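# Lower the held peg into the plate's hole

## Task

The left gripper already holds a peg a little above a plate, near the plate's hole. Lower the peg into that hole until it sits on the hole's bottom. Forcing or wedging the peg with too much force ends the attempt as a failure.

## Robot and tools

Robot: two arms on a table, left_arm (on the +y side of the scene) and right_arm (on the -y side). Each has a parallel gripper whose fingers point along the gripper's own +z axis and close along its y axis. Only left_arm matters here; it starts holding the peg. Calibrated base places in the scene frame: left_arm at (-0.002, +0.268, -0.017) m, right_arm at (-0.005, -0.308, -0.013) m, both nearly level.

Frames: the scene frame has its origin at table height between the bases, +z up, +x out over the table, +y toward left_arm. Camera-image left/right does not match arm names. Each arm reports its end_effector_position (m) and end_effector_quat_wxyz in its own base frame. That position is the point between the finger pads, roughly 1 cm short of the fingertips. Offsets you send are measured along the axes of that arm's current Hand target, so for a downward-pointing gripper, +dz pushes the fingers further down toward the plate.

Row format (shared by execute_actions and move): one flat list of 14 numbers, each in [-1, 1]: left_arm dx, dy, dz, rx, ry, rz, opening, then right_arm dx, dy, dz, rx, ry, rz, opening. All 14 are needed even if one arm stays still. The six pose numbers are an offset, not a pose, counted from that arm's Hand target as it stood when the action or move began; 1.0 equals 0.6 m of travel or 180 degrees of turn, so 0.01 is 6 mm. rx, ry, rz form a single rotation vector. Opening is absolute: +1 fully open (0.094 m), -1 closed. Keep left_arm's opening at its present closed value (read it from Tool commands) so the peg is not dropped; a 0 there would partly open it. Send right_arm all zeros plus its current opening.

execute_actions(actions, cameras): actions is a list of up to 15 tables; each table holds up to 15 rows, one per 1/30 s step, padded by repeating its last row. Every row in a table counts from the table's starting Hand target, so repeating an offset in a new action moves further. An empty list just reports state and images.

move(target, speed, blend, opening_speed, blocking, cameras): target is one 14-number row, or a list of up to 15 rows, each counted from the same starting Hand targets. speed is path top speed in m/s (0.002 to 2.9, default 0.25; turns limited to twice that in rad/s); go slow near contact, since faster motion and aiming further past the contact both strike harder. blend (m) rounds corners in a list. opening_speed (0.2 or more per second on the -1..+1 scale) ramps finger changes. blocking=false returns after about 0.5 s while the move keeps running. A move lasts at least 0.5 s and at most 10 s.

wait(seconds 0 to 10) lets time pass with commands held. stop brakes a running move. zoom_image(camera, region [x0, y0, x1, y1] in pixels, at most 504 by 504) enlarges part of the latest image from cam_head_left, cam_head_right, cam_left_wrist or cam_right_wrist (all 504x504). finished_scene ends the attempt for good; the peg must stay seated without help.

Results: each gives joint positions, velocities and torques, end-effector poses, Hand target (your last commanded pose after clipping, from which the next offsets count), Tool commands, grip_measured (measured opening on the command scale) and images. A move adds a move: line such as done, off_target, moving, held or fault, plus limits notes (paced means the command was clipped, held means a check withheld steps). done means at rest within 10 mm and 2 degrees; it does not tell you about contact. When the peg hits the bottom or jams, the arm stays short of its target and keeps pressing; end that by commanding a target back up past the gripper, or sending zeros. Torque readings are noisy and offset, so judge contact mainly from position stalling short and from images.

Practical notes: the gripper often settles short or tilts because of friction and weight; check its pose after each step and correct tilt. Orientation commands are clipped to 40 degrees from the present one. Align the peg over the hole first using the wrist and head cameras (calibration is approximate, a few mm to cm), then descend in small, slow steps.

Avoid: dropping the peg or opening the gripper, hard or fast contact, pressing hard into a jam, anything leaving the table, the arms touching each other, and long holds at full reach or pushes against unreachable poses, which heat motors (MOTOR HOT at 75 °C, a fold-up fault at 90 °C).

Each tool is called after "Call:" by a JSON object that holds its "fn" and its "kwargs", one argument or row to a line.

## Session

Call:
{"fn": "execute_actions", "kwargs": {
  "actions": []
}}

Scene clock: 0.00 s.
left_arm: end_effector_position=(+0.2753, -0.1532, +0.1252) grip_measured=-0.051 end_effector_quat_wxyz=(+0.006, +0.859, +0.511, -0.005) | right_arm: end_effector_position=(+0.3789, +0.0000, +0.4021) grip_measured=+1.000 end_effector_quat_wxyz=(+0.707, +0.000, +0.707, +0.000)
Joint positions: left_arm=[-0.5 1.729 1.476 -1.313 0.014 1.568 0.045] | right_arm=[0 1.047 1.047 0 0 0 0.094]
Joint velocities: within noise
Joint torques (N m): no reading
Motor temperatures (°C): left_arm=[24 31 35 27 26 28 27] | right_arm=[27 32 37 32 23 26 23]
Heat: left arm: 35 °C; right arm: 37 °C.
Hand target: left_arm +0.2778, -0.1531, +0.1340; +0.018, +0.858, +0.513, +0.003 | right_arm +0.3768, -0.0006, +0.4126; +0.717, +0.001, +0.697, -0.001
Tool commands: left_gripper/opening=-1.0 right_gripper/opening=+1.0

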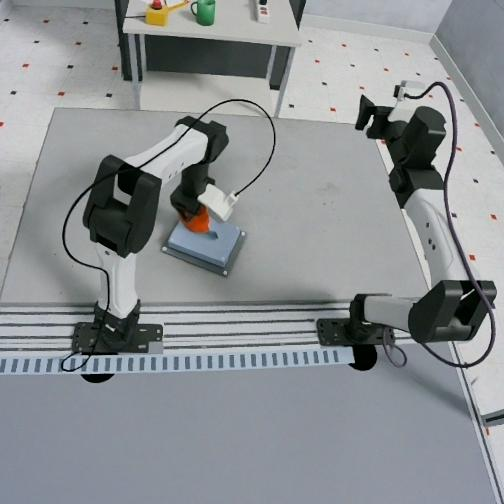

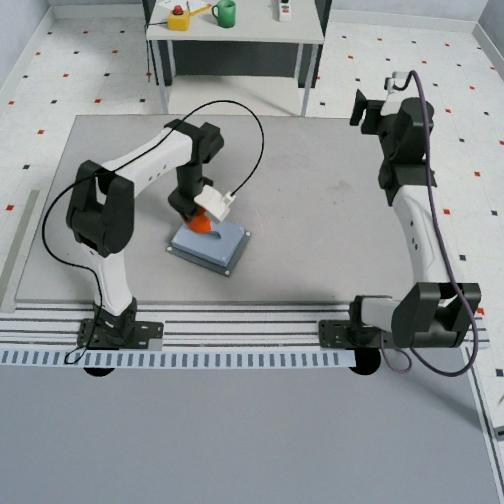

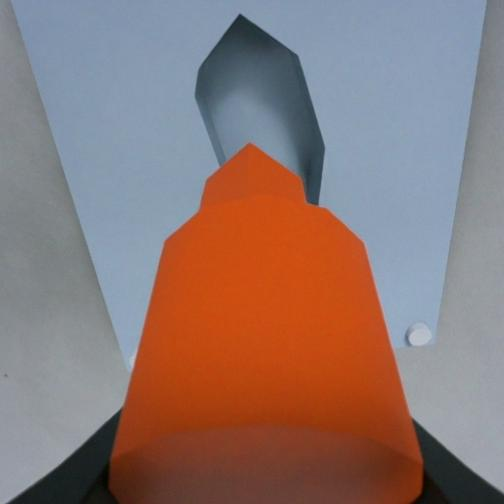

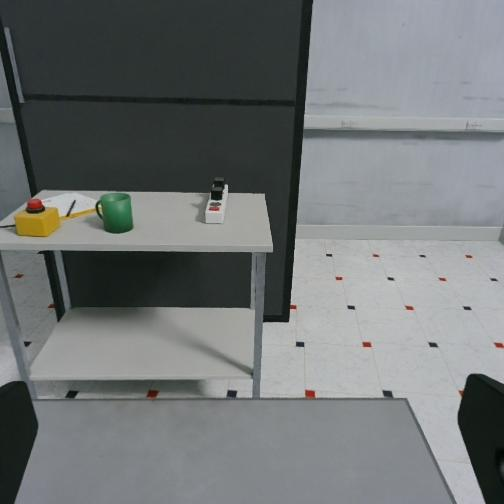

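Call:
{"fn": "zoom_image", "kwargs": {
  "camera": "cam_left_wrist",
  "region": [120, 0, 400, 280]
}}

Call:
{"fn": "zoom_image", "kwargs": {
  "camera": "cam_head_left",
  "region": [150, 170, 260, 280]
}}

Call:
{"fn": "zoom_image", "kwargs": {
  "camera": "cam_head_right",
  "region": [150, 170, 260, 280]
}}

Scaled by 1.800 from the camera's 504x504 image, which has a finer 720x720 frame.

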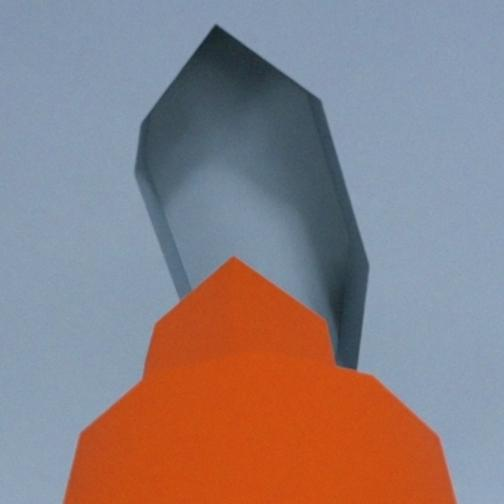

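Scaled by 4.582 from the camera's 504x504 image, which has a finer 720x720 frame.

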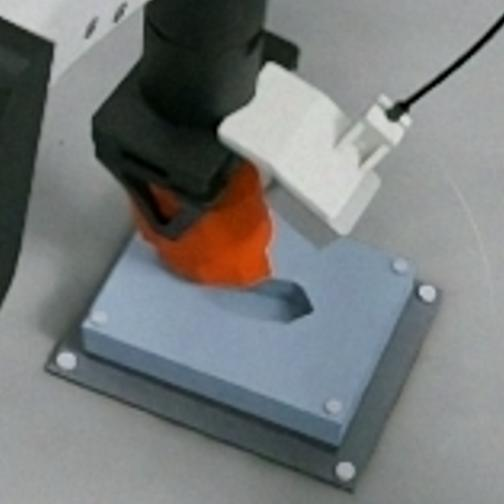

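Scaled by 4.582 from the camera's 504x504 image, which has a finer 720x720 frame.

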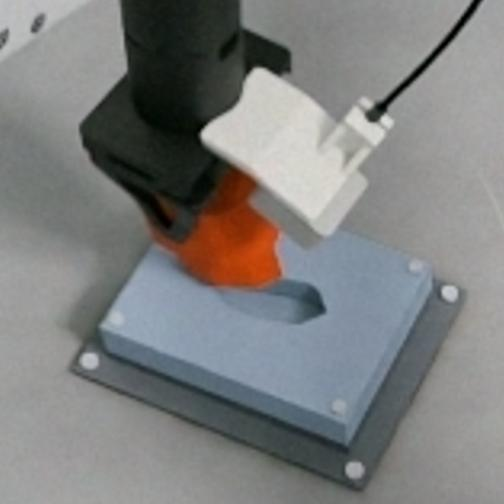

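Call:
{"fn": "move", "kwargs": {
  "target": [0.04,0,-0.1,0,0,0,-1,0.48,0.394,-0.223,-0.482,0,0,1]
}}

Scene clock: 37.27 s.
left_arm: end_effector_position=(+0.2850, -0.1327, +0.1871) grip_measured=-0.051 end_effector_quat_wxyz=(+0.014, +0.858, +0.513, +0.001) | right_arm: end_effector_position=(+0.2494, +0.2335, +0.1133) grip_measured=+1.000 end_effector_quat_wxyz=(+0.502, -0.480, +0.532, +0.484)
Joint positions: left_arm=[-0.428 1.736 1.732 -1.543 0.014 1.636 0.045] | right_arm=[0.256 1.872 0.356 1.431 -1.244 -0.047 0.094]
Joint velocities: within noise
Joint torques (N m): left_arm=[0.38 -8.16 7.9 0.09 -0.01 0.09] | right_arm=[0.81 -4.42 4.11 1.83 -0.15 0.08]
Motor temperatures (°C): left_arm=[24 39 39 26 26 27 29] | right_arm=[27 33 45 38 23 26 23]
Heat: left arm: 39 °C; right arm: 45 °C.
Hand target: left_arm +0.2879, -0.1303, +0.1935; +0.018, +0.858, +0.513, +0.003 | right_arm +0.2514, +0.2362, +0.1210; +0.522, -0.492, +0.507, +0.478
Off the commanded pose: left_arm 0.007 m, 1 deg | right_arm 0.008 m, 4 deg.
move: off_target (right_arm)
camera_calibration:
cam_left_wrist: T_world_to_cam=[[-0.881743, 0.469399, -0.0468363, 0.323602], [0.411473, 0.813868, 0.410254, -0.0480798], [0.230692, 0.342467, -0.910768, 0.236796], [0, 0, 0, 1]] pos_world=[0.250491, -0.193863, 0.250548]
cam_right_wrist: T_world_to_cam=[[0.99186, -0.108567, -0.0665319, -0.213432], [-0.112162, -0.497606, -0.860121, 0.273469], [0.0602738, 0.860582, -0.505732, -0.0691906], [0, 0, 0, 1]] pos_world=[0.246538, 0.172452, 0.186025]

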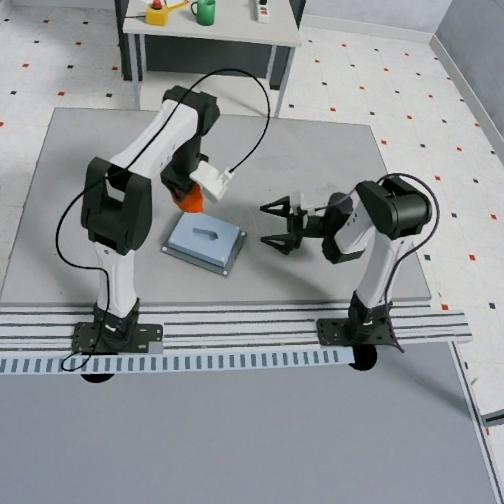

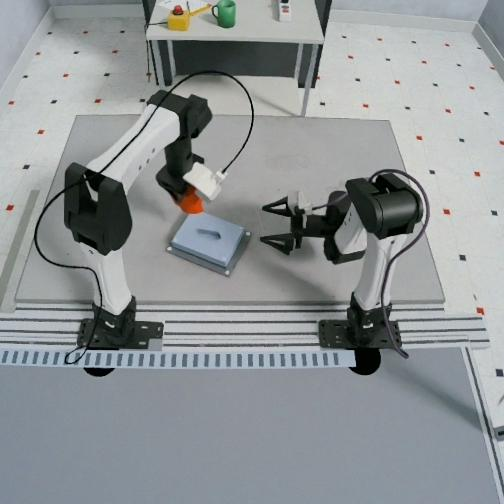

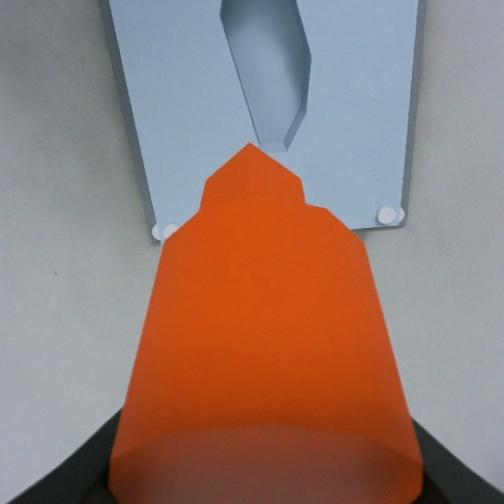

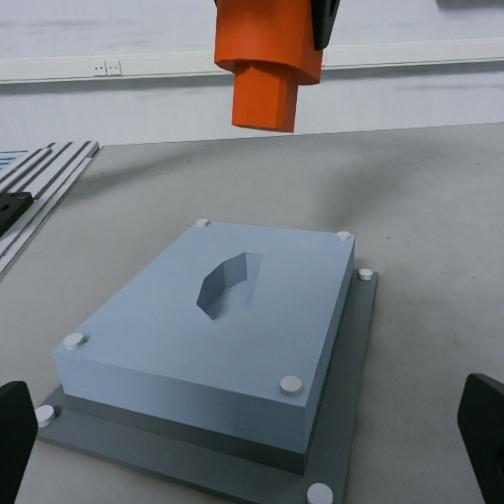

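Call:
{"fn": "zoom_image", "kwargs": {
  "camera": "cam_right_wrist",
  "region": [190, 0, 350, 160]
}}

Call:
{"fn": "zoom_image", "kwargs": {
  "camera": "cam_right_wrist",
  "region": [170, 210, 320, 360]
}}

Call:
{"fn": "zoom_image", "kwargs": {
  "camera": "cam_left_wrist",
  "region": [160, 0, 360, 200]
}}

Scaled by 3.150 from the camera's 504x504 image, which has a finer 720x720 frame.

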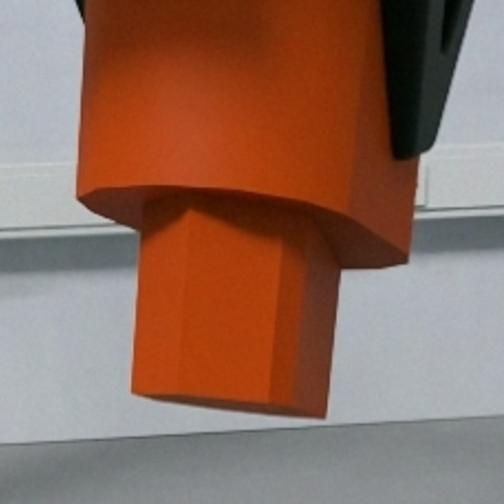

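Scaled by 3.360 from the camera's 504x504 image, which has a finer 720x720 frame.

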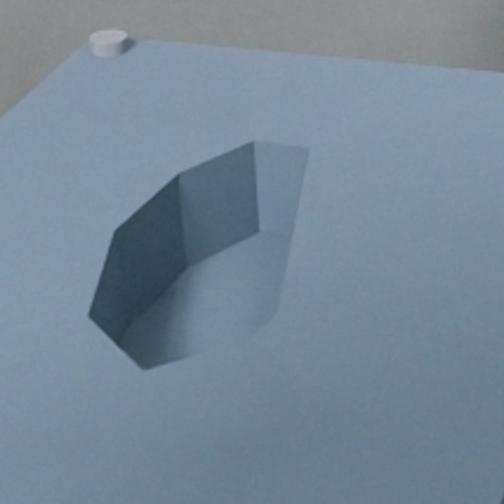

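Scaled by 2.520 from the camera's 504x504 image, which has a finer 720x720 frame.

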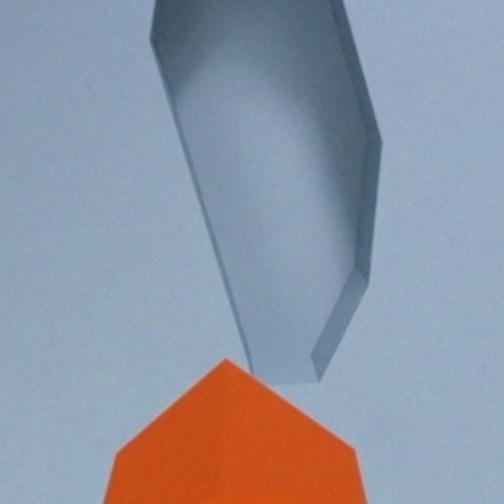

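Call:
{"fn": "move", "kwargs": {
  "target": [-0.04,-0.035,-0.042,-0.167,-0.289,0,-1,0,0,0,0,-0.14,0,1],
  "speed": 0.4
}}

Scene clock: 59.73 s.
left_arm: end_effector_position=(+0.2568, -0.1389, +0.2064) grip_measured=-0.050 end_effector_quat_wxyz=(+0.425, +0.741, +0.456, -0.248) | right_arm: end_effector_position=(+0.2483, +0.2357, +0.1132) grip_measured=+1.000 end_effector_quat_wxyz=(+0.493, -0.487, +0.519, +0.500)
Joint positions: left_arm=[0.033 1.504 1.233 -1.314 1.029 2.079 0.045] | right_arm=[0.256 1.917 0.382 1.486 -1.29 -0.008 0.094]
Joint velocities: within noise
Joint torques (N m): left_arm=[0.02 -8.8 5.14 0.38 0.8 0.06] | right_arm=[0.16 -4.59 3.96 1.91 -0.14 0.04]
Motor temperatures (°C): left_arm=[24 39 42 26 26 27 29] | right_arm=[27 34 43 41 23 26 23]
Heat: left arm: 42 °C; right arm: 43 °C.
Hand target: left_arm +0.2574, -0.1407, +0.2184; +0.453, +0.740, +0.435, -0.241 | right_arm +0.2515, +0.2362, +0.1211; +0.620, -0.375, +0.381, +0.574
Off the commanded pose: left_arm 0.012 m, 4 deg | right_arm 0.008 m, 26 deg.
joint sent to its limit (left arm) — joint 6 (wrist roll), upper limit. The joint targets still meet the commanded pose.
joint sent to its limit (right arm) — joint 4 (wrist pitch), upper limit. The joint targets are off in orientation, not in position.
move: off_target (left_arm, right_arm)
camera_calibration:
cam_left_wrist: T_world_to_cam=[[-0.888437, 0.200609, -0.412839, 0.342508], [0.397147, 0.786903, -0.47229, 0.142769], [0.230118, -0.583558, -0.778785, 0.107488], [0, 0, 0, 1]] pos_world=[0.222861, -0.11833, 0.292539]
cam_right_wrist: T_world_to_cam=[[0.995358, -0.06268, -0.0730274, -0.223081], [-0.0944418, -0.490249, -0.866451, 0.26886], [0.0185076, 0.869326, -0.493893, -0.0640361], [0, 0, 0, 1]] pos_world=[0.248622, 0.173494, 0.185036]

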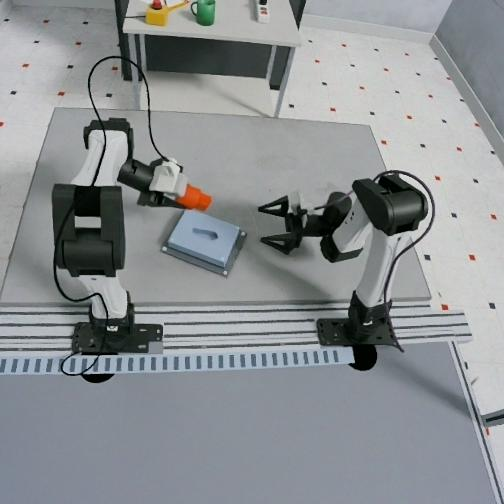

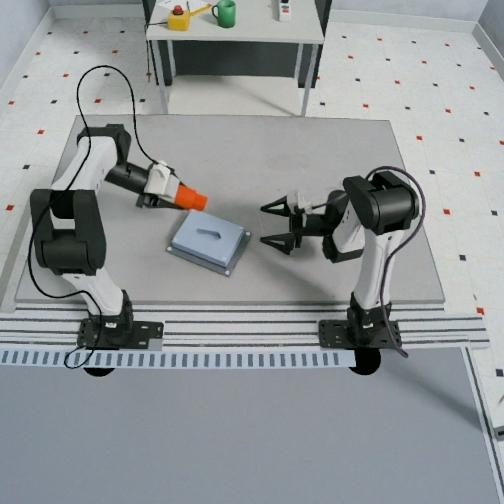

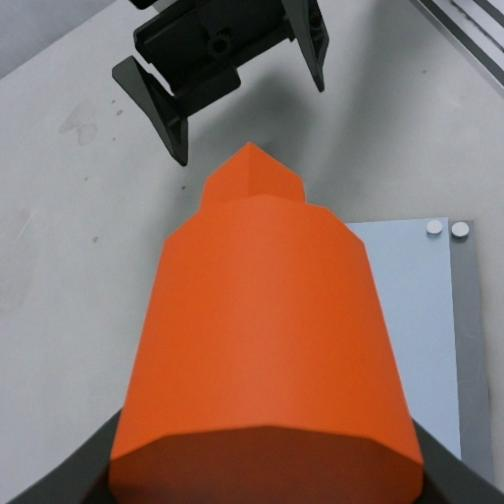

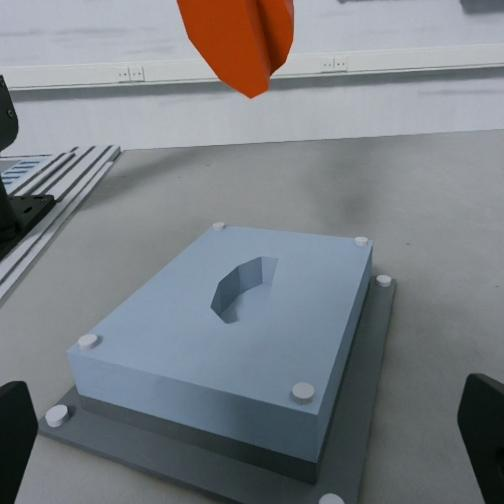

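Call:
{"fn": "move", "kwargs": {
  "target": [0.0755,-0.04,0.051,0,0,0,-1,0,0,0,0,0.14,0,1],
  "speed": 0.4
}}

Call:
{"fn": "zoom_image", "kwargs": {
  "camera": "cam_right_wrist",
  "region": [160, 60, 360, 260]
}}

Scene clock: 66.90 s.
left_arm: end_effector_position=(+0.2584, -0.1393, +0.1538) grip_measured=-0.050 end_effector_quat_wxyz=(+0.433, +0.744, +0.450, -0.238) | right_arm: end_effector_position=(+0.2506, +0.2350, +0.1115) grip_measured=+1.000 end_effector_quat_wxyz=(+0.498, -0.481, +0.526, +0.494)
Joint positions: left_arm=[0.033 1.521 1.035 -1.071 1.034 2.079 0.045] | right_arm=[0.256 1.917 0.375 1.486 -1.266 -0.013 0.094]
Joint velocities: within noise
Joint torques (N m): left_arm=[-0.64 -5.97 5.18 0.42 0.82 0.07] | right_arm=[0.84 -7.25 2.44 1.62 0.12 -0.12]
Motor temperatures (°C): left_arm=[24 39 42 26 27 27 29] | right_arm=[27 34 42 41 23 26 23]
Heat: left arm: 42 °C; right arm: 42 °C.
Hand target: left_arm +0.2607, -0.1433, +0.1589; +0.453, +0.740, +0.436, -0.241 | right_arm +0.2515, +0.2362, +0.1211; +0.522, -0.492, +0.507, +0.478
Off the commanded pose: left_arm 0.007 m, 3 deg | right_arm 0.010 m, 4 deg.
joint sent to its limit (left arm) — joint 6 (wrist roll), upper limit. The joint targets still meet the commanded pose.
move: off_target (left_arm, right_arm)
camera_calibration:
cam_left_wrist: T_world_to_cam=[[-0.876366, 0.199072, -0.438581, 0.322828], [0.410541, 0.784923, -0.464059, 0.112602], [0.251871, -0.586741, -0.769607, 0.0583134], [0, 0, 0, 1]] pos_world=[0.222, -0.118436, 0.238719]
cam_right_wrist: T_world_to_cam=[[0.993453, -0.0863117, -0.0748427, -0.219221], [-0.107775, -0.490809, -0.864575, 0.270545], [0.0378894, 0.866981, -0.496898, -0.0683486], [0, 0, 0, 1]] pos_world=[0.249534, 0.173122, 0.183537]

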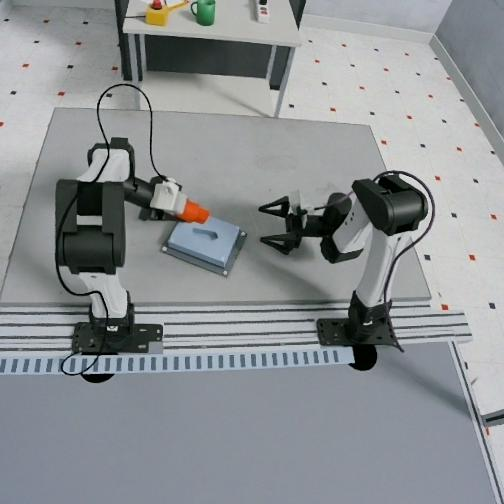

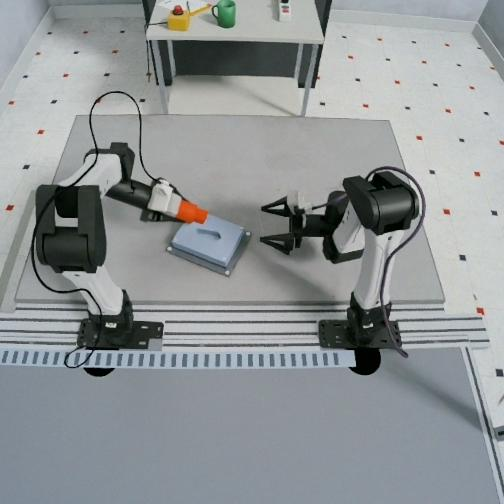

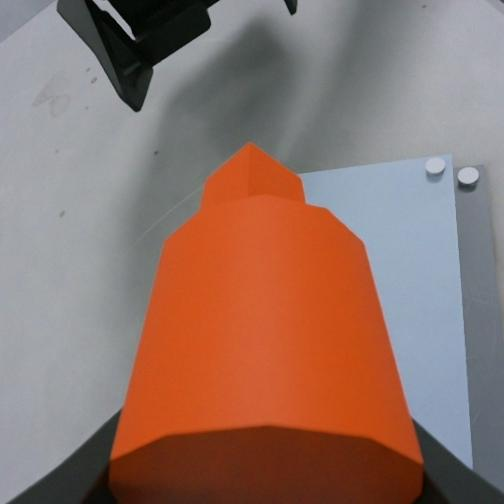

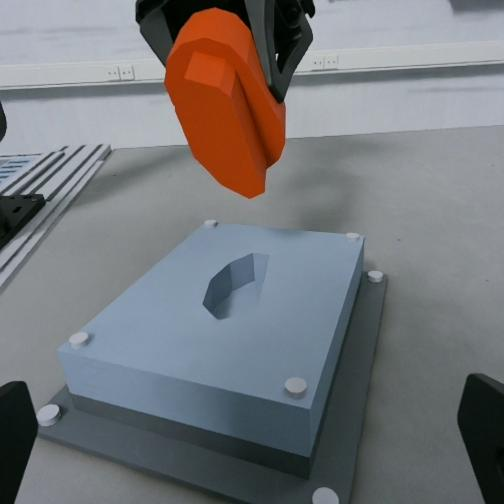

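Scaled by 2.520 from the camera's 504x504 image, which has a finer 720x720 frame.

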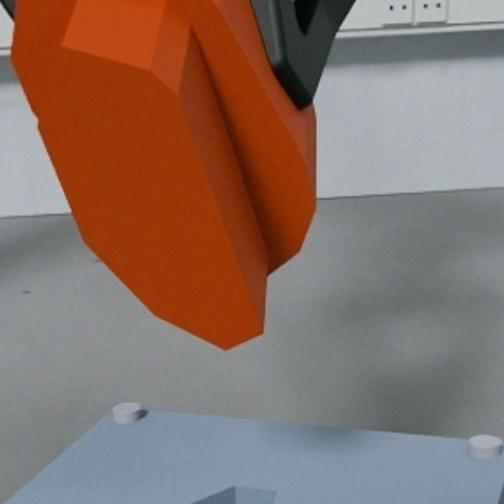

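Call:
{"fn": "zoom_image", "kwargs": {
  "camera": "cam_right_wrist",
  "region": [155, 50, 295, 210]
}}

Scaled by 3.150 from the camera's 504x504 image, which has a finer 720x720 frame.

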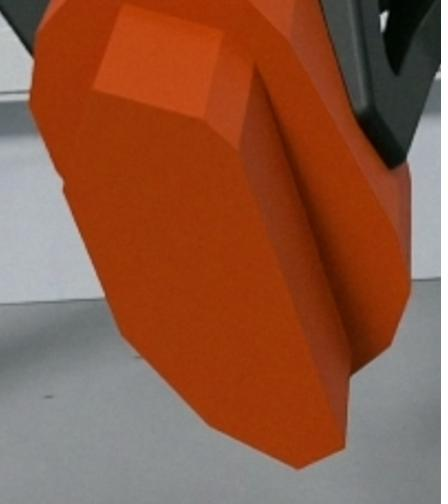

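Call:
{"fn": "zoom_image", "kwargs": {
  "camera": "cam_left_wrist",
  "region": [150, 130, 350, 330]
}}

Call:
{"fn": "zoom_image", "kwargs": {
  "camera": "cam_left_wrist",
  "region": [90, 200, 390, 500]
}}

Call:
{"fn": "move", "kwargs": {
  "target": [-0.035,0,-0.1,0.167,0.289,0,-1,0,0,0,0,0,0,1],
  "speed": 0.4
}}

Scaled by 2.520 from the camera's 504x504 image, which has a finer 720x720 frame.

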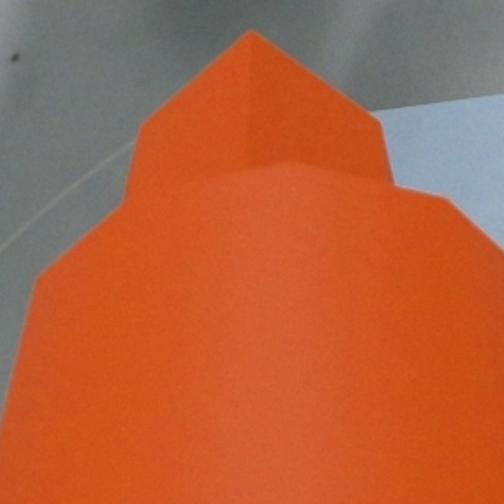

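Scaled by 1.680 from the camera's 504x504 image, which has a finer 720x720 frame.

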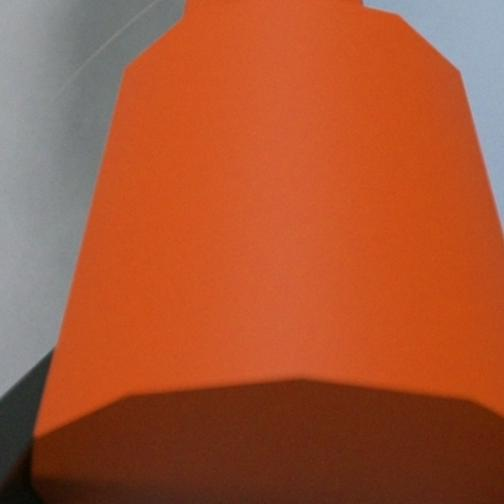

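Scene clock: 144.37 s.
left_arm: end_effector_position=(+0.2458, -0.1004, +0.1962) grip_measured=-0.050 end_effector_quat_wxyz=(+0.019, +0.860, +0.510, -0.007) | right_arm: end_effector_position=(+0.2506, +0.2350, +0.1114) grip_measured=+1.000 end_effector_quat_wxyz=(+0.498, -0.482, +0.526, +0.493)
Joint positions: left_arm=[-0.366 1.557 1.575 -1.568 0.034 1.705 0.045] | right_arm=[0.256 1.917 0.375 1.486 -1.266 -0.016 0.094]
Joint velocities: within noise
Joint torques (N m): left_arm=[-0.87 -6.3 7.95 0.09 -0.14 -0.15] | right_arm=[0.85 -7.27 2.37 1.62 0.11 -0.1]
Motor temperatures (°C): left_arm=[24 37 40 26 28 27 30] | right_arm=[27 39 38 42 23 26 23]
Heat: left arm: 40 °C; right arm: 42 °C.
Hand target: left_arm +0.2479, -0.0995, +0.2030; +0.018, +0.858, +0.513, +0.003 | right_arm +0.2514, +0.2362, +0.1211; +0.522, -0.492, +0.507, +0.478
Off the commanded pose: left_arm 0.007 m, 1 deg | right_arm 0.010 m, 4 deg.
move: off_target (right_arm)
camera_calibration:
cam_left_wrist: T_world_to_cam=[[-0.878655, 0.475004, -0.048343, 0.274405], [0.420327, 0.81757, 0.393579, -0.0605314], [0.226475, 0.325501, -0.918019, 0.243929], [0, 0, 0, 1]] pos_world=[0.211306, -0.160254, 0.26102]
cam_right_wrist: T_world_to_cam=[[0.993619, -0.0863225, -0.0725984, -0.219572], [-0.105836, -0.490989, -0.864713, 0.270104], [0.0389992, 0.866878, -0.496992, -0.068588], [0, 0, 0, 1]] pos_world=[0.249432, 0.173122, 0.183535]

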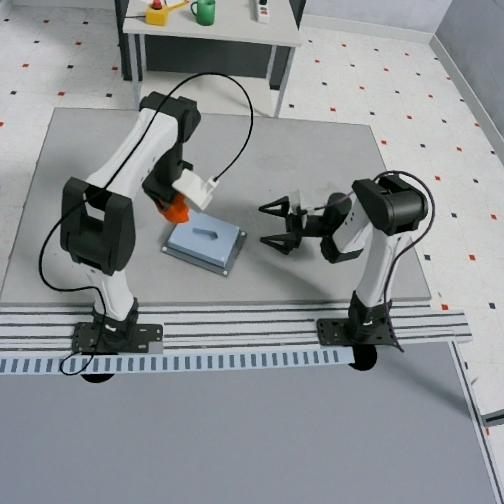

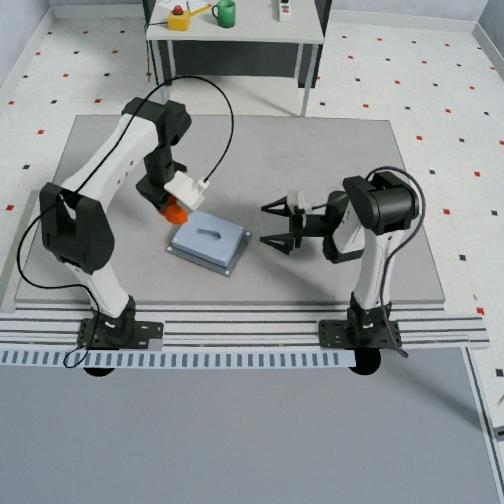

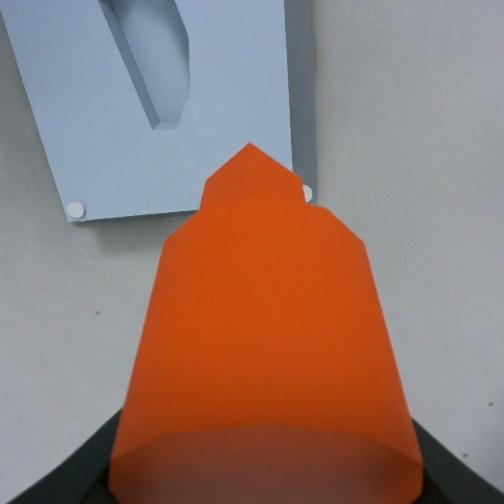

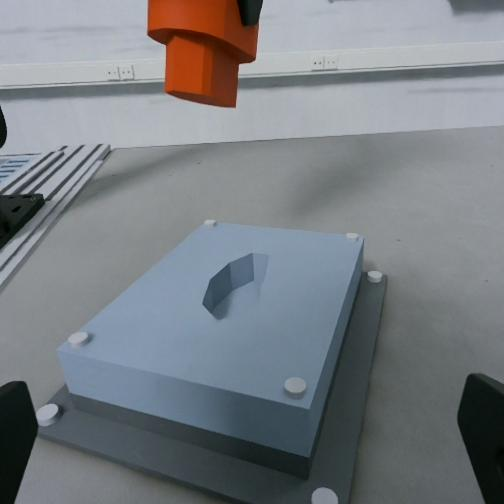

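Call:
{"fn": "zoom_image", "kwargs": {
  "camera": "cam_right_wrist",
  "region": [130, 0, 280, 120]
}}

Call:
{"fn": "zoom_image", "kwargs": {
  "camera": "cam_left_wrist",
  "region": [80, 0, 220, 140]
}}

Scaled by 3.360 from the camera's 504x504 image, which has a finer 720x720 frame.

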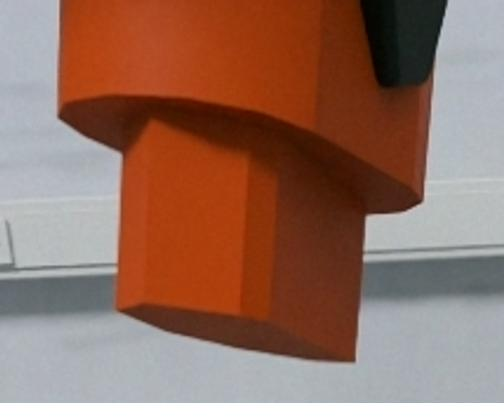

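Scaled by 3.600 from the camera's 504x504 image, which has a finer 720x720 frame.

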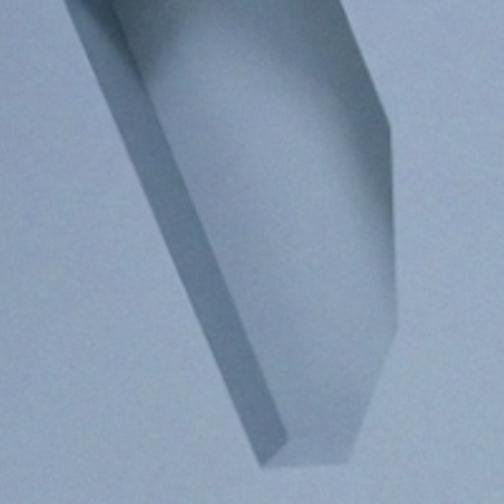

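Call:
{"fn": "move", "kwargs": {
  "target": [0.05,-0.017,0,0,0.083,0,-1,0,0,0,0,0,0,1],
  "speed": 0.4
}}

Call:
{"fn": "zoom_image", "kwargs": {
  "camera": "cam_left_wrist",
  "region": [40, 0, 240, 200]
}}

Call:
{"fn": "zoom_image", "kwargs": {
  "camera": "cam_right_wrist",
  "region": [130, 0, 280, 150]
}}

Scene clock: 171.83 s.
left_arm: end_effector_position=(+0.2520, -0.0705, +0.1945) grip_measured=-0.050 end_effector_quat_wxyz=(-0.060, +0.855, +0.507, +0.092) | right_arm: end_effector_position=(+0.2506, +0.2350, +0.1114) grip_measured=+1.000 end_effector_quat_wxyz=(+0.498, -0.482, +0.526, +0.493)
Joint positions: left_arm=[-0.417 1.539 1.534 -1.557 -0.22 1.655 0.045] | right_arm=[0.256 1.917 0.375 1.486 -1.266 -0.016 0.094]
Joint velocities: within noise
Joint torques (N m): left_arm=[-0.91 -9.47 5 0.4 -0.33 -0.12] | right_arm=[0.84 -7.28 2.43 1.62 0.12 -0.08]
Motor temperatures (°C): left_arm=[24 36 42 26 27 27 31] | right_arm=[27 40 38 42 23 26 23]
Heat: left arm: 42 °C; right arm: 42 °C.
Hand target: left_arm +0.2531, -0.0682, +0.2023; -0.049, +0.851, +0.511, +0.114 | right_arm +0.2514, +0.2362, +0.1211; +0.522, -0.492, +0.507, +0.478
Off the commanded pose: left_arm 0.008 m, 3 deg | right_arm 0.010 m, 4 deg.
move: off_target (left_arm, right_arm)
camera_calibration:
cam_left_wrist: T_world_to_cam=[[-0.877433, 0.479513, -0.0133825, 0.258698], [0.372841, 0.699263, 0.609935, -0.125264], [0.30183, 0.530188, -0.792338, 0.20223], [0, 0, 0, 1]] pos_world=[0.212655, -0.143677, 0.240099]
cam_right_wrist: T_world_to_cam=[[0.993594, -0.0866463, -0.0725456, -0.219519], [-0.105955, -0.491068, -0.864653, 0.270137], [0.0392942, 0.866801, -0.497103, -0.0686282], [0, 0, 0, 1]] pos_world=[0.249432, 0.173122, 0.183534]

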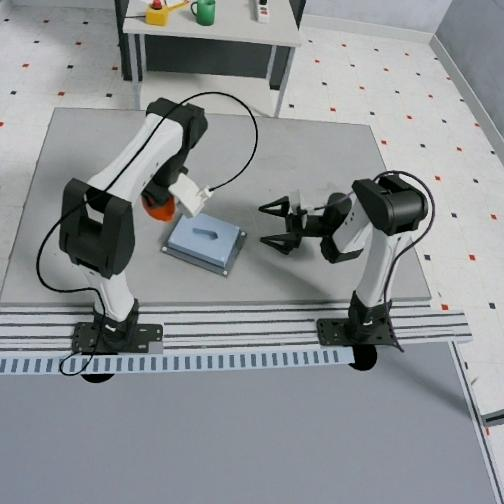

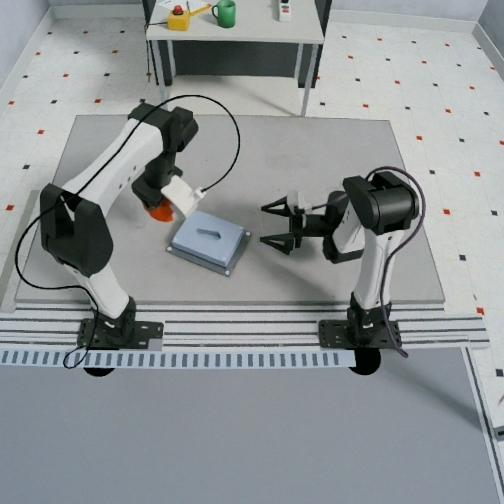

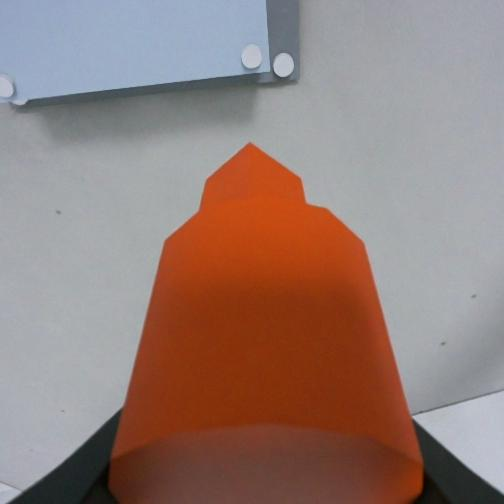

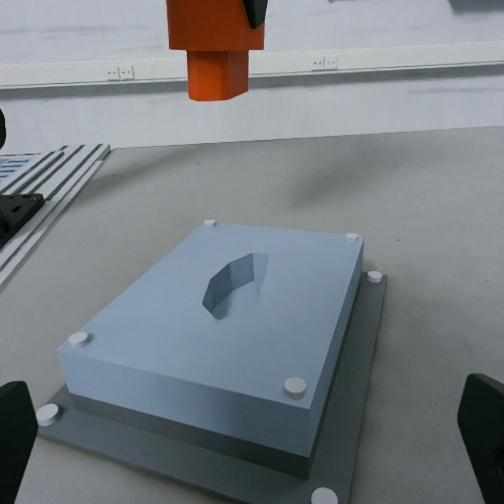

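Scaled by 2.520 from the camera's 504x504 image, which has a finer 720x720 frame.

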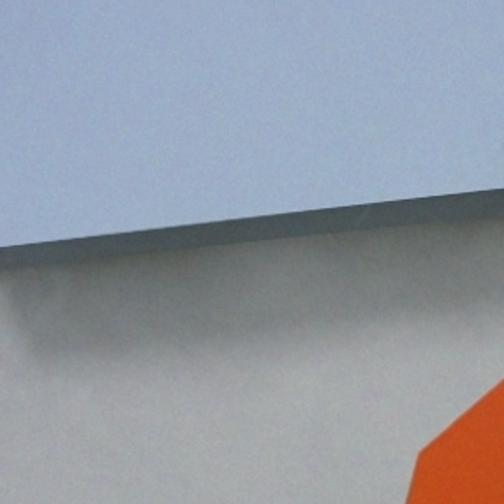

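Scaled by 3.360 from the camera's 504x504 image, which has a finer 720x720 frame.

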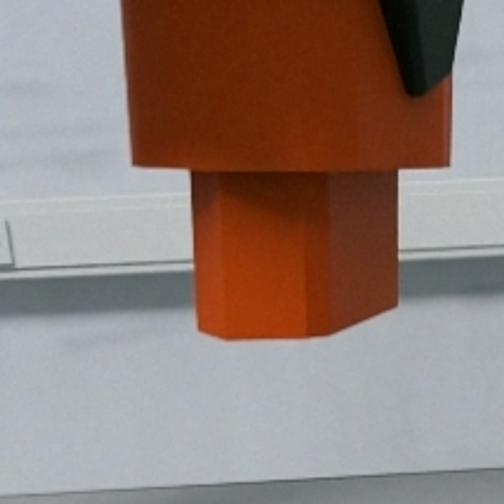

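Call:
{"fn": "move", "kwargs": {
  "target": [-0.1358,0.0872,0.0448,0.0045,0.0383,-0.0333,-1,0,0,0,0,0,0,1],
  "speed": 0.2
}}

Call:
{"fn": "zoom_image", "kwargs": {
  "camera": "cam_left_wrist",
  "region": [120, 0, 340, 220]
}}

Call:
{"fn": "zoom_image", "kwargs": {
  "camera": "cam_right_wrist",
  "region": [180, 60, 380, 260]
}}

Scene clock: 218.10 s.
left_arm: end_effector_position=(+0.2595, -0.1572, +0.1486) grip_measured=-0.050 end_effector_quat_wxyz=(-0.090, +0.820, +0.546, +0.148) | right_arm: end_effector_position=(+0.2506, +0.2350, +0.1114) grip_measured=+1.000 end_effector_quat_wxyz=(+0.498, -0.482, +0.526, +0.493)
Joint positions: left_arm=[-0.73 1.766 1.571 -1.481 -0.332 1.218 0.045] | right_arm=[0.256 1.917 0.375 1.486 -1.266 -0.016 0.094]
Joint velocities: within noise
Joint torques (N m): left_arm=[-0.54 -9.16 7.76 -0.02 -0.47 -0.12] | right_arm=[0.75 -7.24 2.44 1.62 0.11 -0.08]
Motor temperatures (°C): left_arm=[24 40 40 26 27 27 31] | right_arm=[27 41 37 44 23 26 23]
Heat: left arm: 40 °C; right arm: 44 °C.
Hand target: left_arm +0.2662, -0.1576, +0.1580; -0.079, +0.814, +0.551, +0.164 | right_arm +0.2514, +0.2362, +0.1211; +0.522, -0.492, +0.507, +0.478
Off the commanded pose: left_arm 0.012 m, 2 deg | right_arm 0.010 m, 4 deg.
move: off_target (left_arm, right_arm)
camera_calibration:
cam_left_wrist: T_world_to_cam=[[-0.919907, 0.390535, -0.035409, 0.306568], [0.253692, 0.661554, 0.705682, -0.0287213], [0.299019, 0.640179, -0.707644, 0.21494], [0, 0, 0, 1]] pos_world=[0.225029, -0.238324, 0.183224]
cam_right_wrist: T_world_to_cam=[[0.993617, -0.0866885, -0.0721845, -0.219584], [-0.105662, -0.491074, -0.864686, 0.270071], [0.0395105, 0.866794, -0.497099, -0.0686819], [0, 0, 0, 1]] pos_world=[0.249432, 0.173122, 0.183534]

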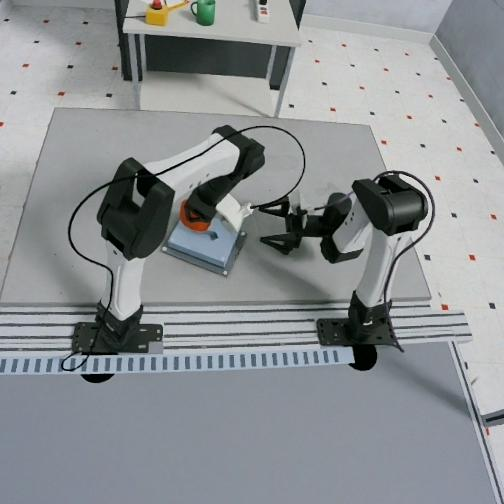

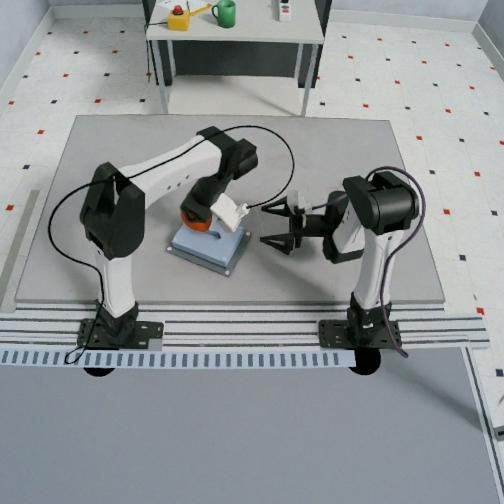

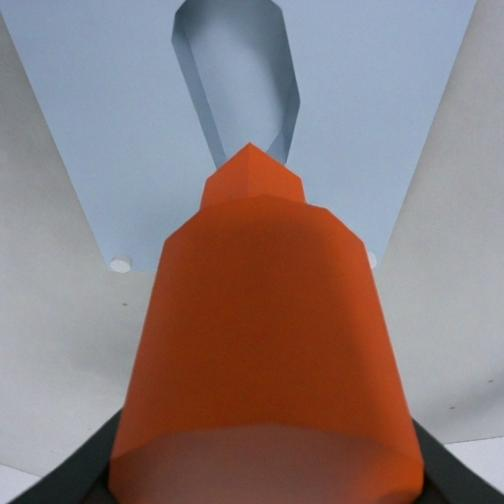

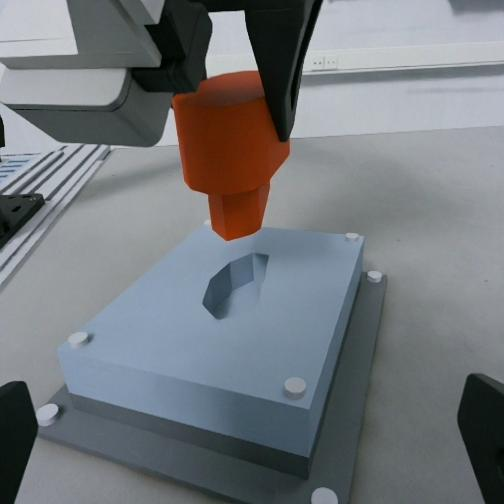

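Scaled by 2.291 from the camera's 504x504 image, which has a finer 720x720 frame.

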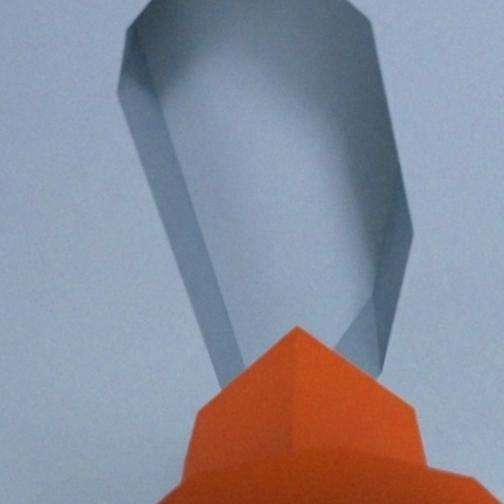

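Scaled by 2.520 from the camera's 504x504 image, which has a finer 720x720 frame.

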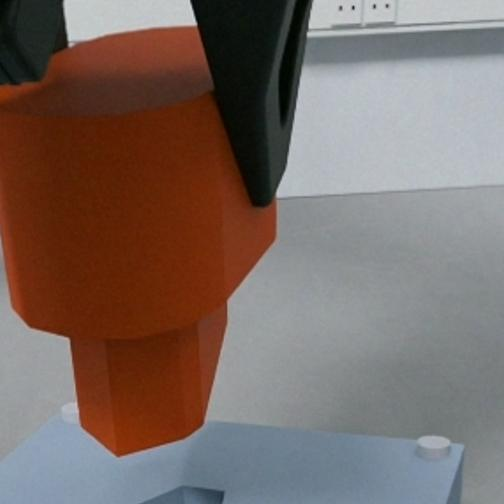

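Call:
{"fn": "move", "kwargs": {
  "target": [-0.0582,0.0087,-0.0043,0.0032,0.0003,-0.0077,-1,0,0,0,0,0,0,1],
  "speed": 0.1
}}

Call:
{"fn": "zoom_image", "kwargs": {
  "camera": "cam_left_wrist",
  "region": [170, 90, 330, 250]
}}

Call:
{"fn": "zoom_image", "kwargs": {
  "camera": "cam_right_wrist",
  "region": [160, 180, 320, 340]
}}

Scene clock: 259.13 s.
left_arm: end_effector_position=(+0.2570, -0.1912, +0.1405) grip_measured=-0.050 end_effector_quat_wxyz=(-0.083, +0.811, +0.559, +0.155) | right_arm: end_effector_position=(+0.2506, +0.2350, +0.1114) grip_measured=+1.000 end_effector_quat_wxyz=(+0.498, -0.482, +0.526, +0.493)
Joint positions: left_arm=[-0.816 1.848 1.639 -1.485 -0.332 1.098 0.045] | right_arm=[0.256 1.917 0.375 1.486 -1.266 -0.016 0.094]
Joint velocities: within noise
Joint torques (N m): left_arm=[-0.68 -9.51 7.75 -0.27 -0.35 -0.12] | right_arm=[0.81 -7.27 2.36 1.63 0.11 -0.07]
Motor temperatures (°C): left_arm=[24 45 41 25 27 27 32] | right_arm=[27 41 37 45 23 26 23]
Heat: left arm: 45 °C; right arm: 45 °C.
Hand target: left_arm +0.2587, -0.1908, +0.1483; -0.082, +0.807, +0.562, +0.162 | right_arm +0.2514, +0.2362, +0.1211; +0.522, -0.492, +0.507, +0.478
Off the commanded pose: left_arm 0.008 m, 1 deg | right_arm 0.010 m, 4 deg.
move: off_target (right_arm)
camera_calibration:
cam_left_wrist: T_world_to_cam=[[-0.928822, 0.365611, -0.060153, 0.318218], [0.218546, 0.671674, 0.707879, 0.0108242], [0.299212, 0.644347, -0.703768, 0.23206], [0, 0, 0, 1]] pos_world=[0.223767, -0.273141, 0.174796]
cam_right_wrist: T_world_to_cam=[[0.993617, -0.0866885, -0.0721845, -0.219584], [-0.105662, -0.491074, -0.864686, 0.270071], [0.0395105, 0.866794, -0.497099, -0.0686819], [0, 0, 0, 1]] pos_world=[0.249432, 0.173122, 0.183534]

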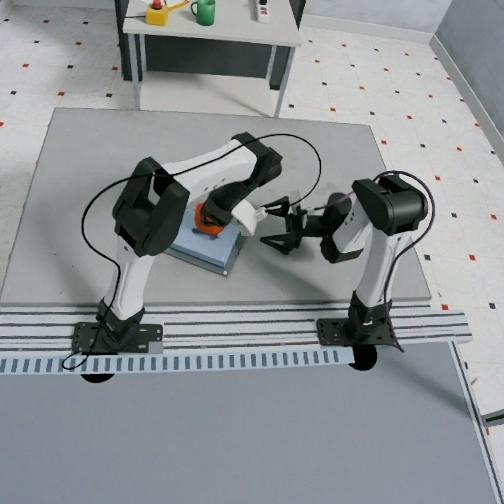

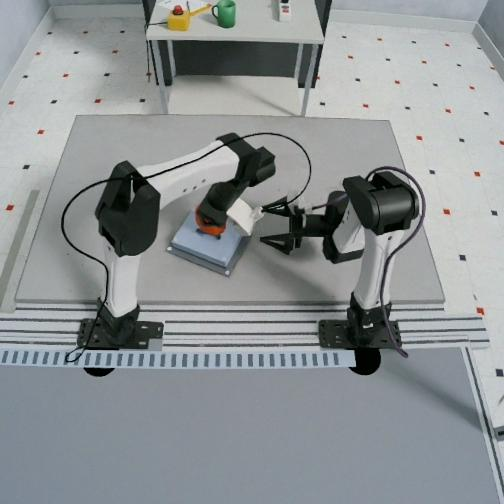

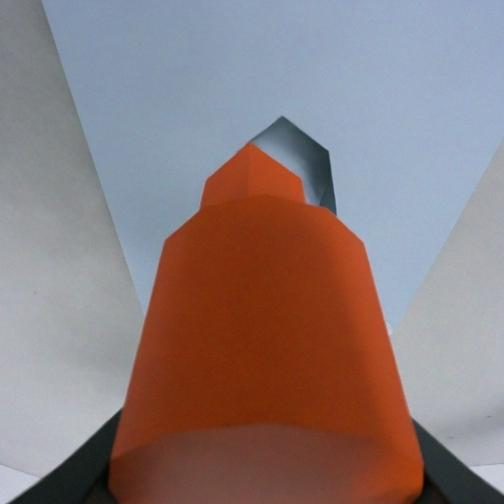

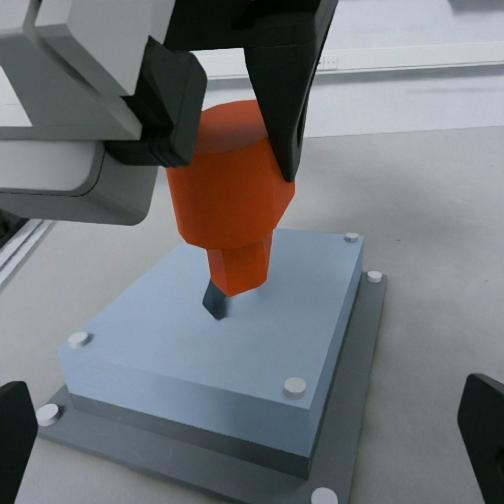

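Scaled by 3.150 from the camera's 504x504 image, which has a finer 720x720 frame.

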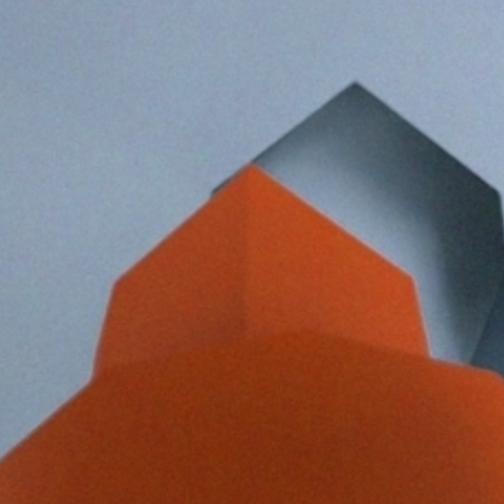

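Scaled by 3.150 from the camera's 504x504 image, which has a finer 720x720 frame.

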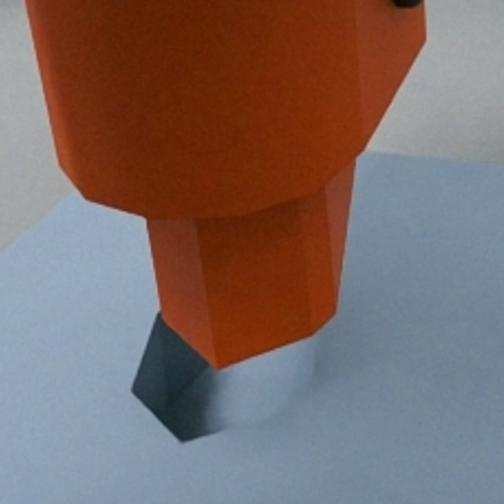

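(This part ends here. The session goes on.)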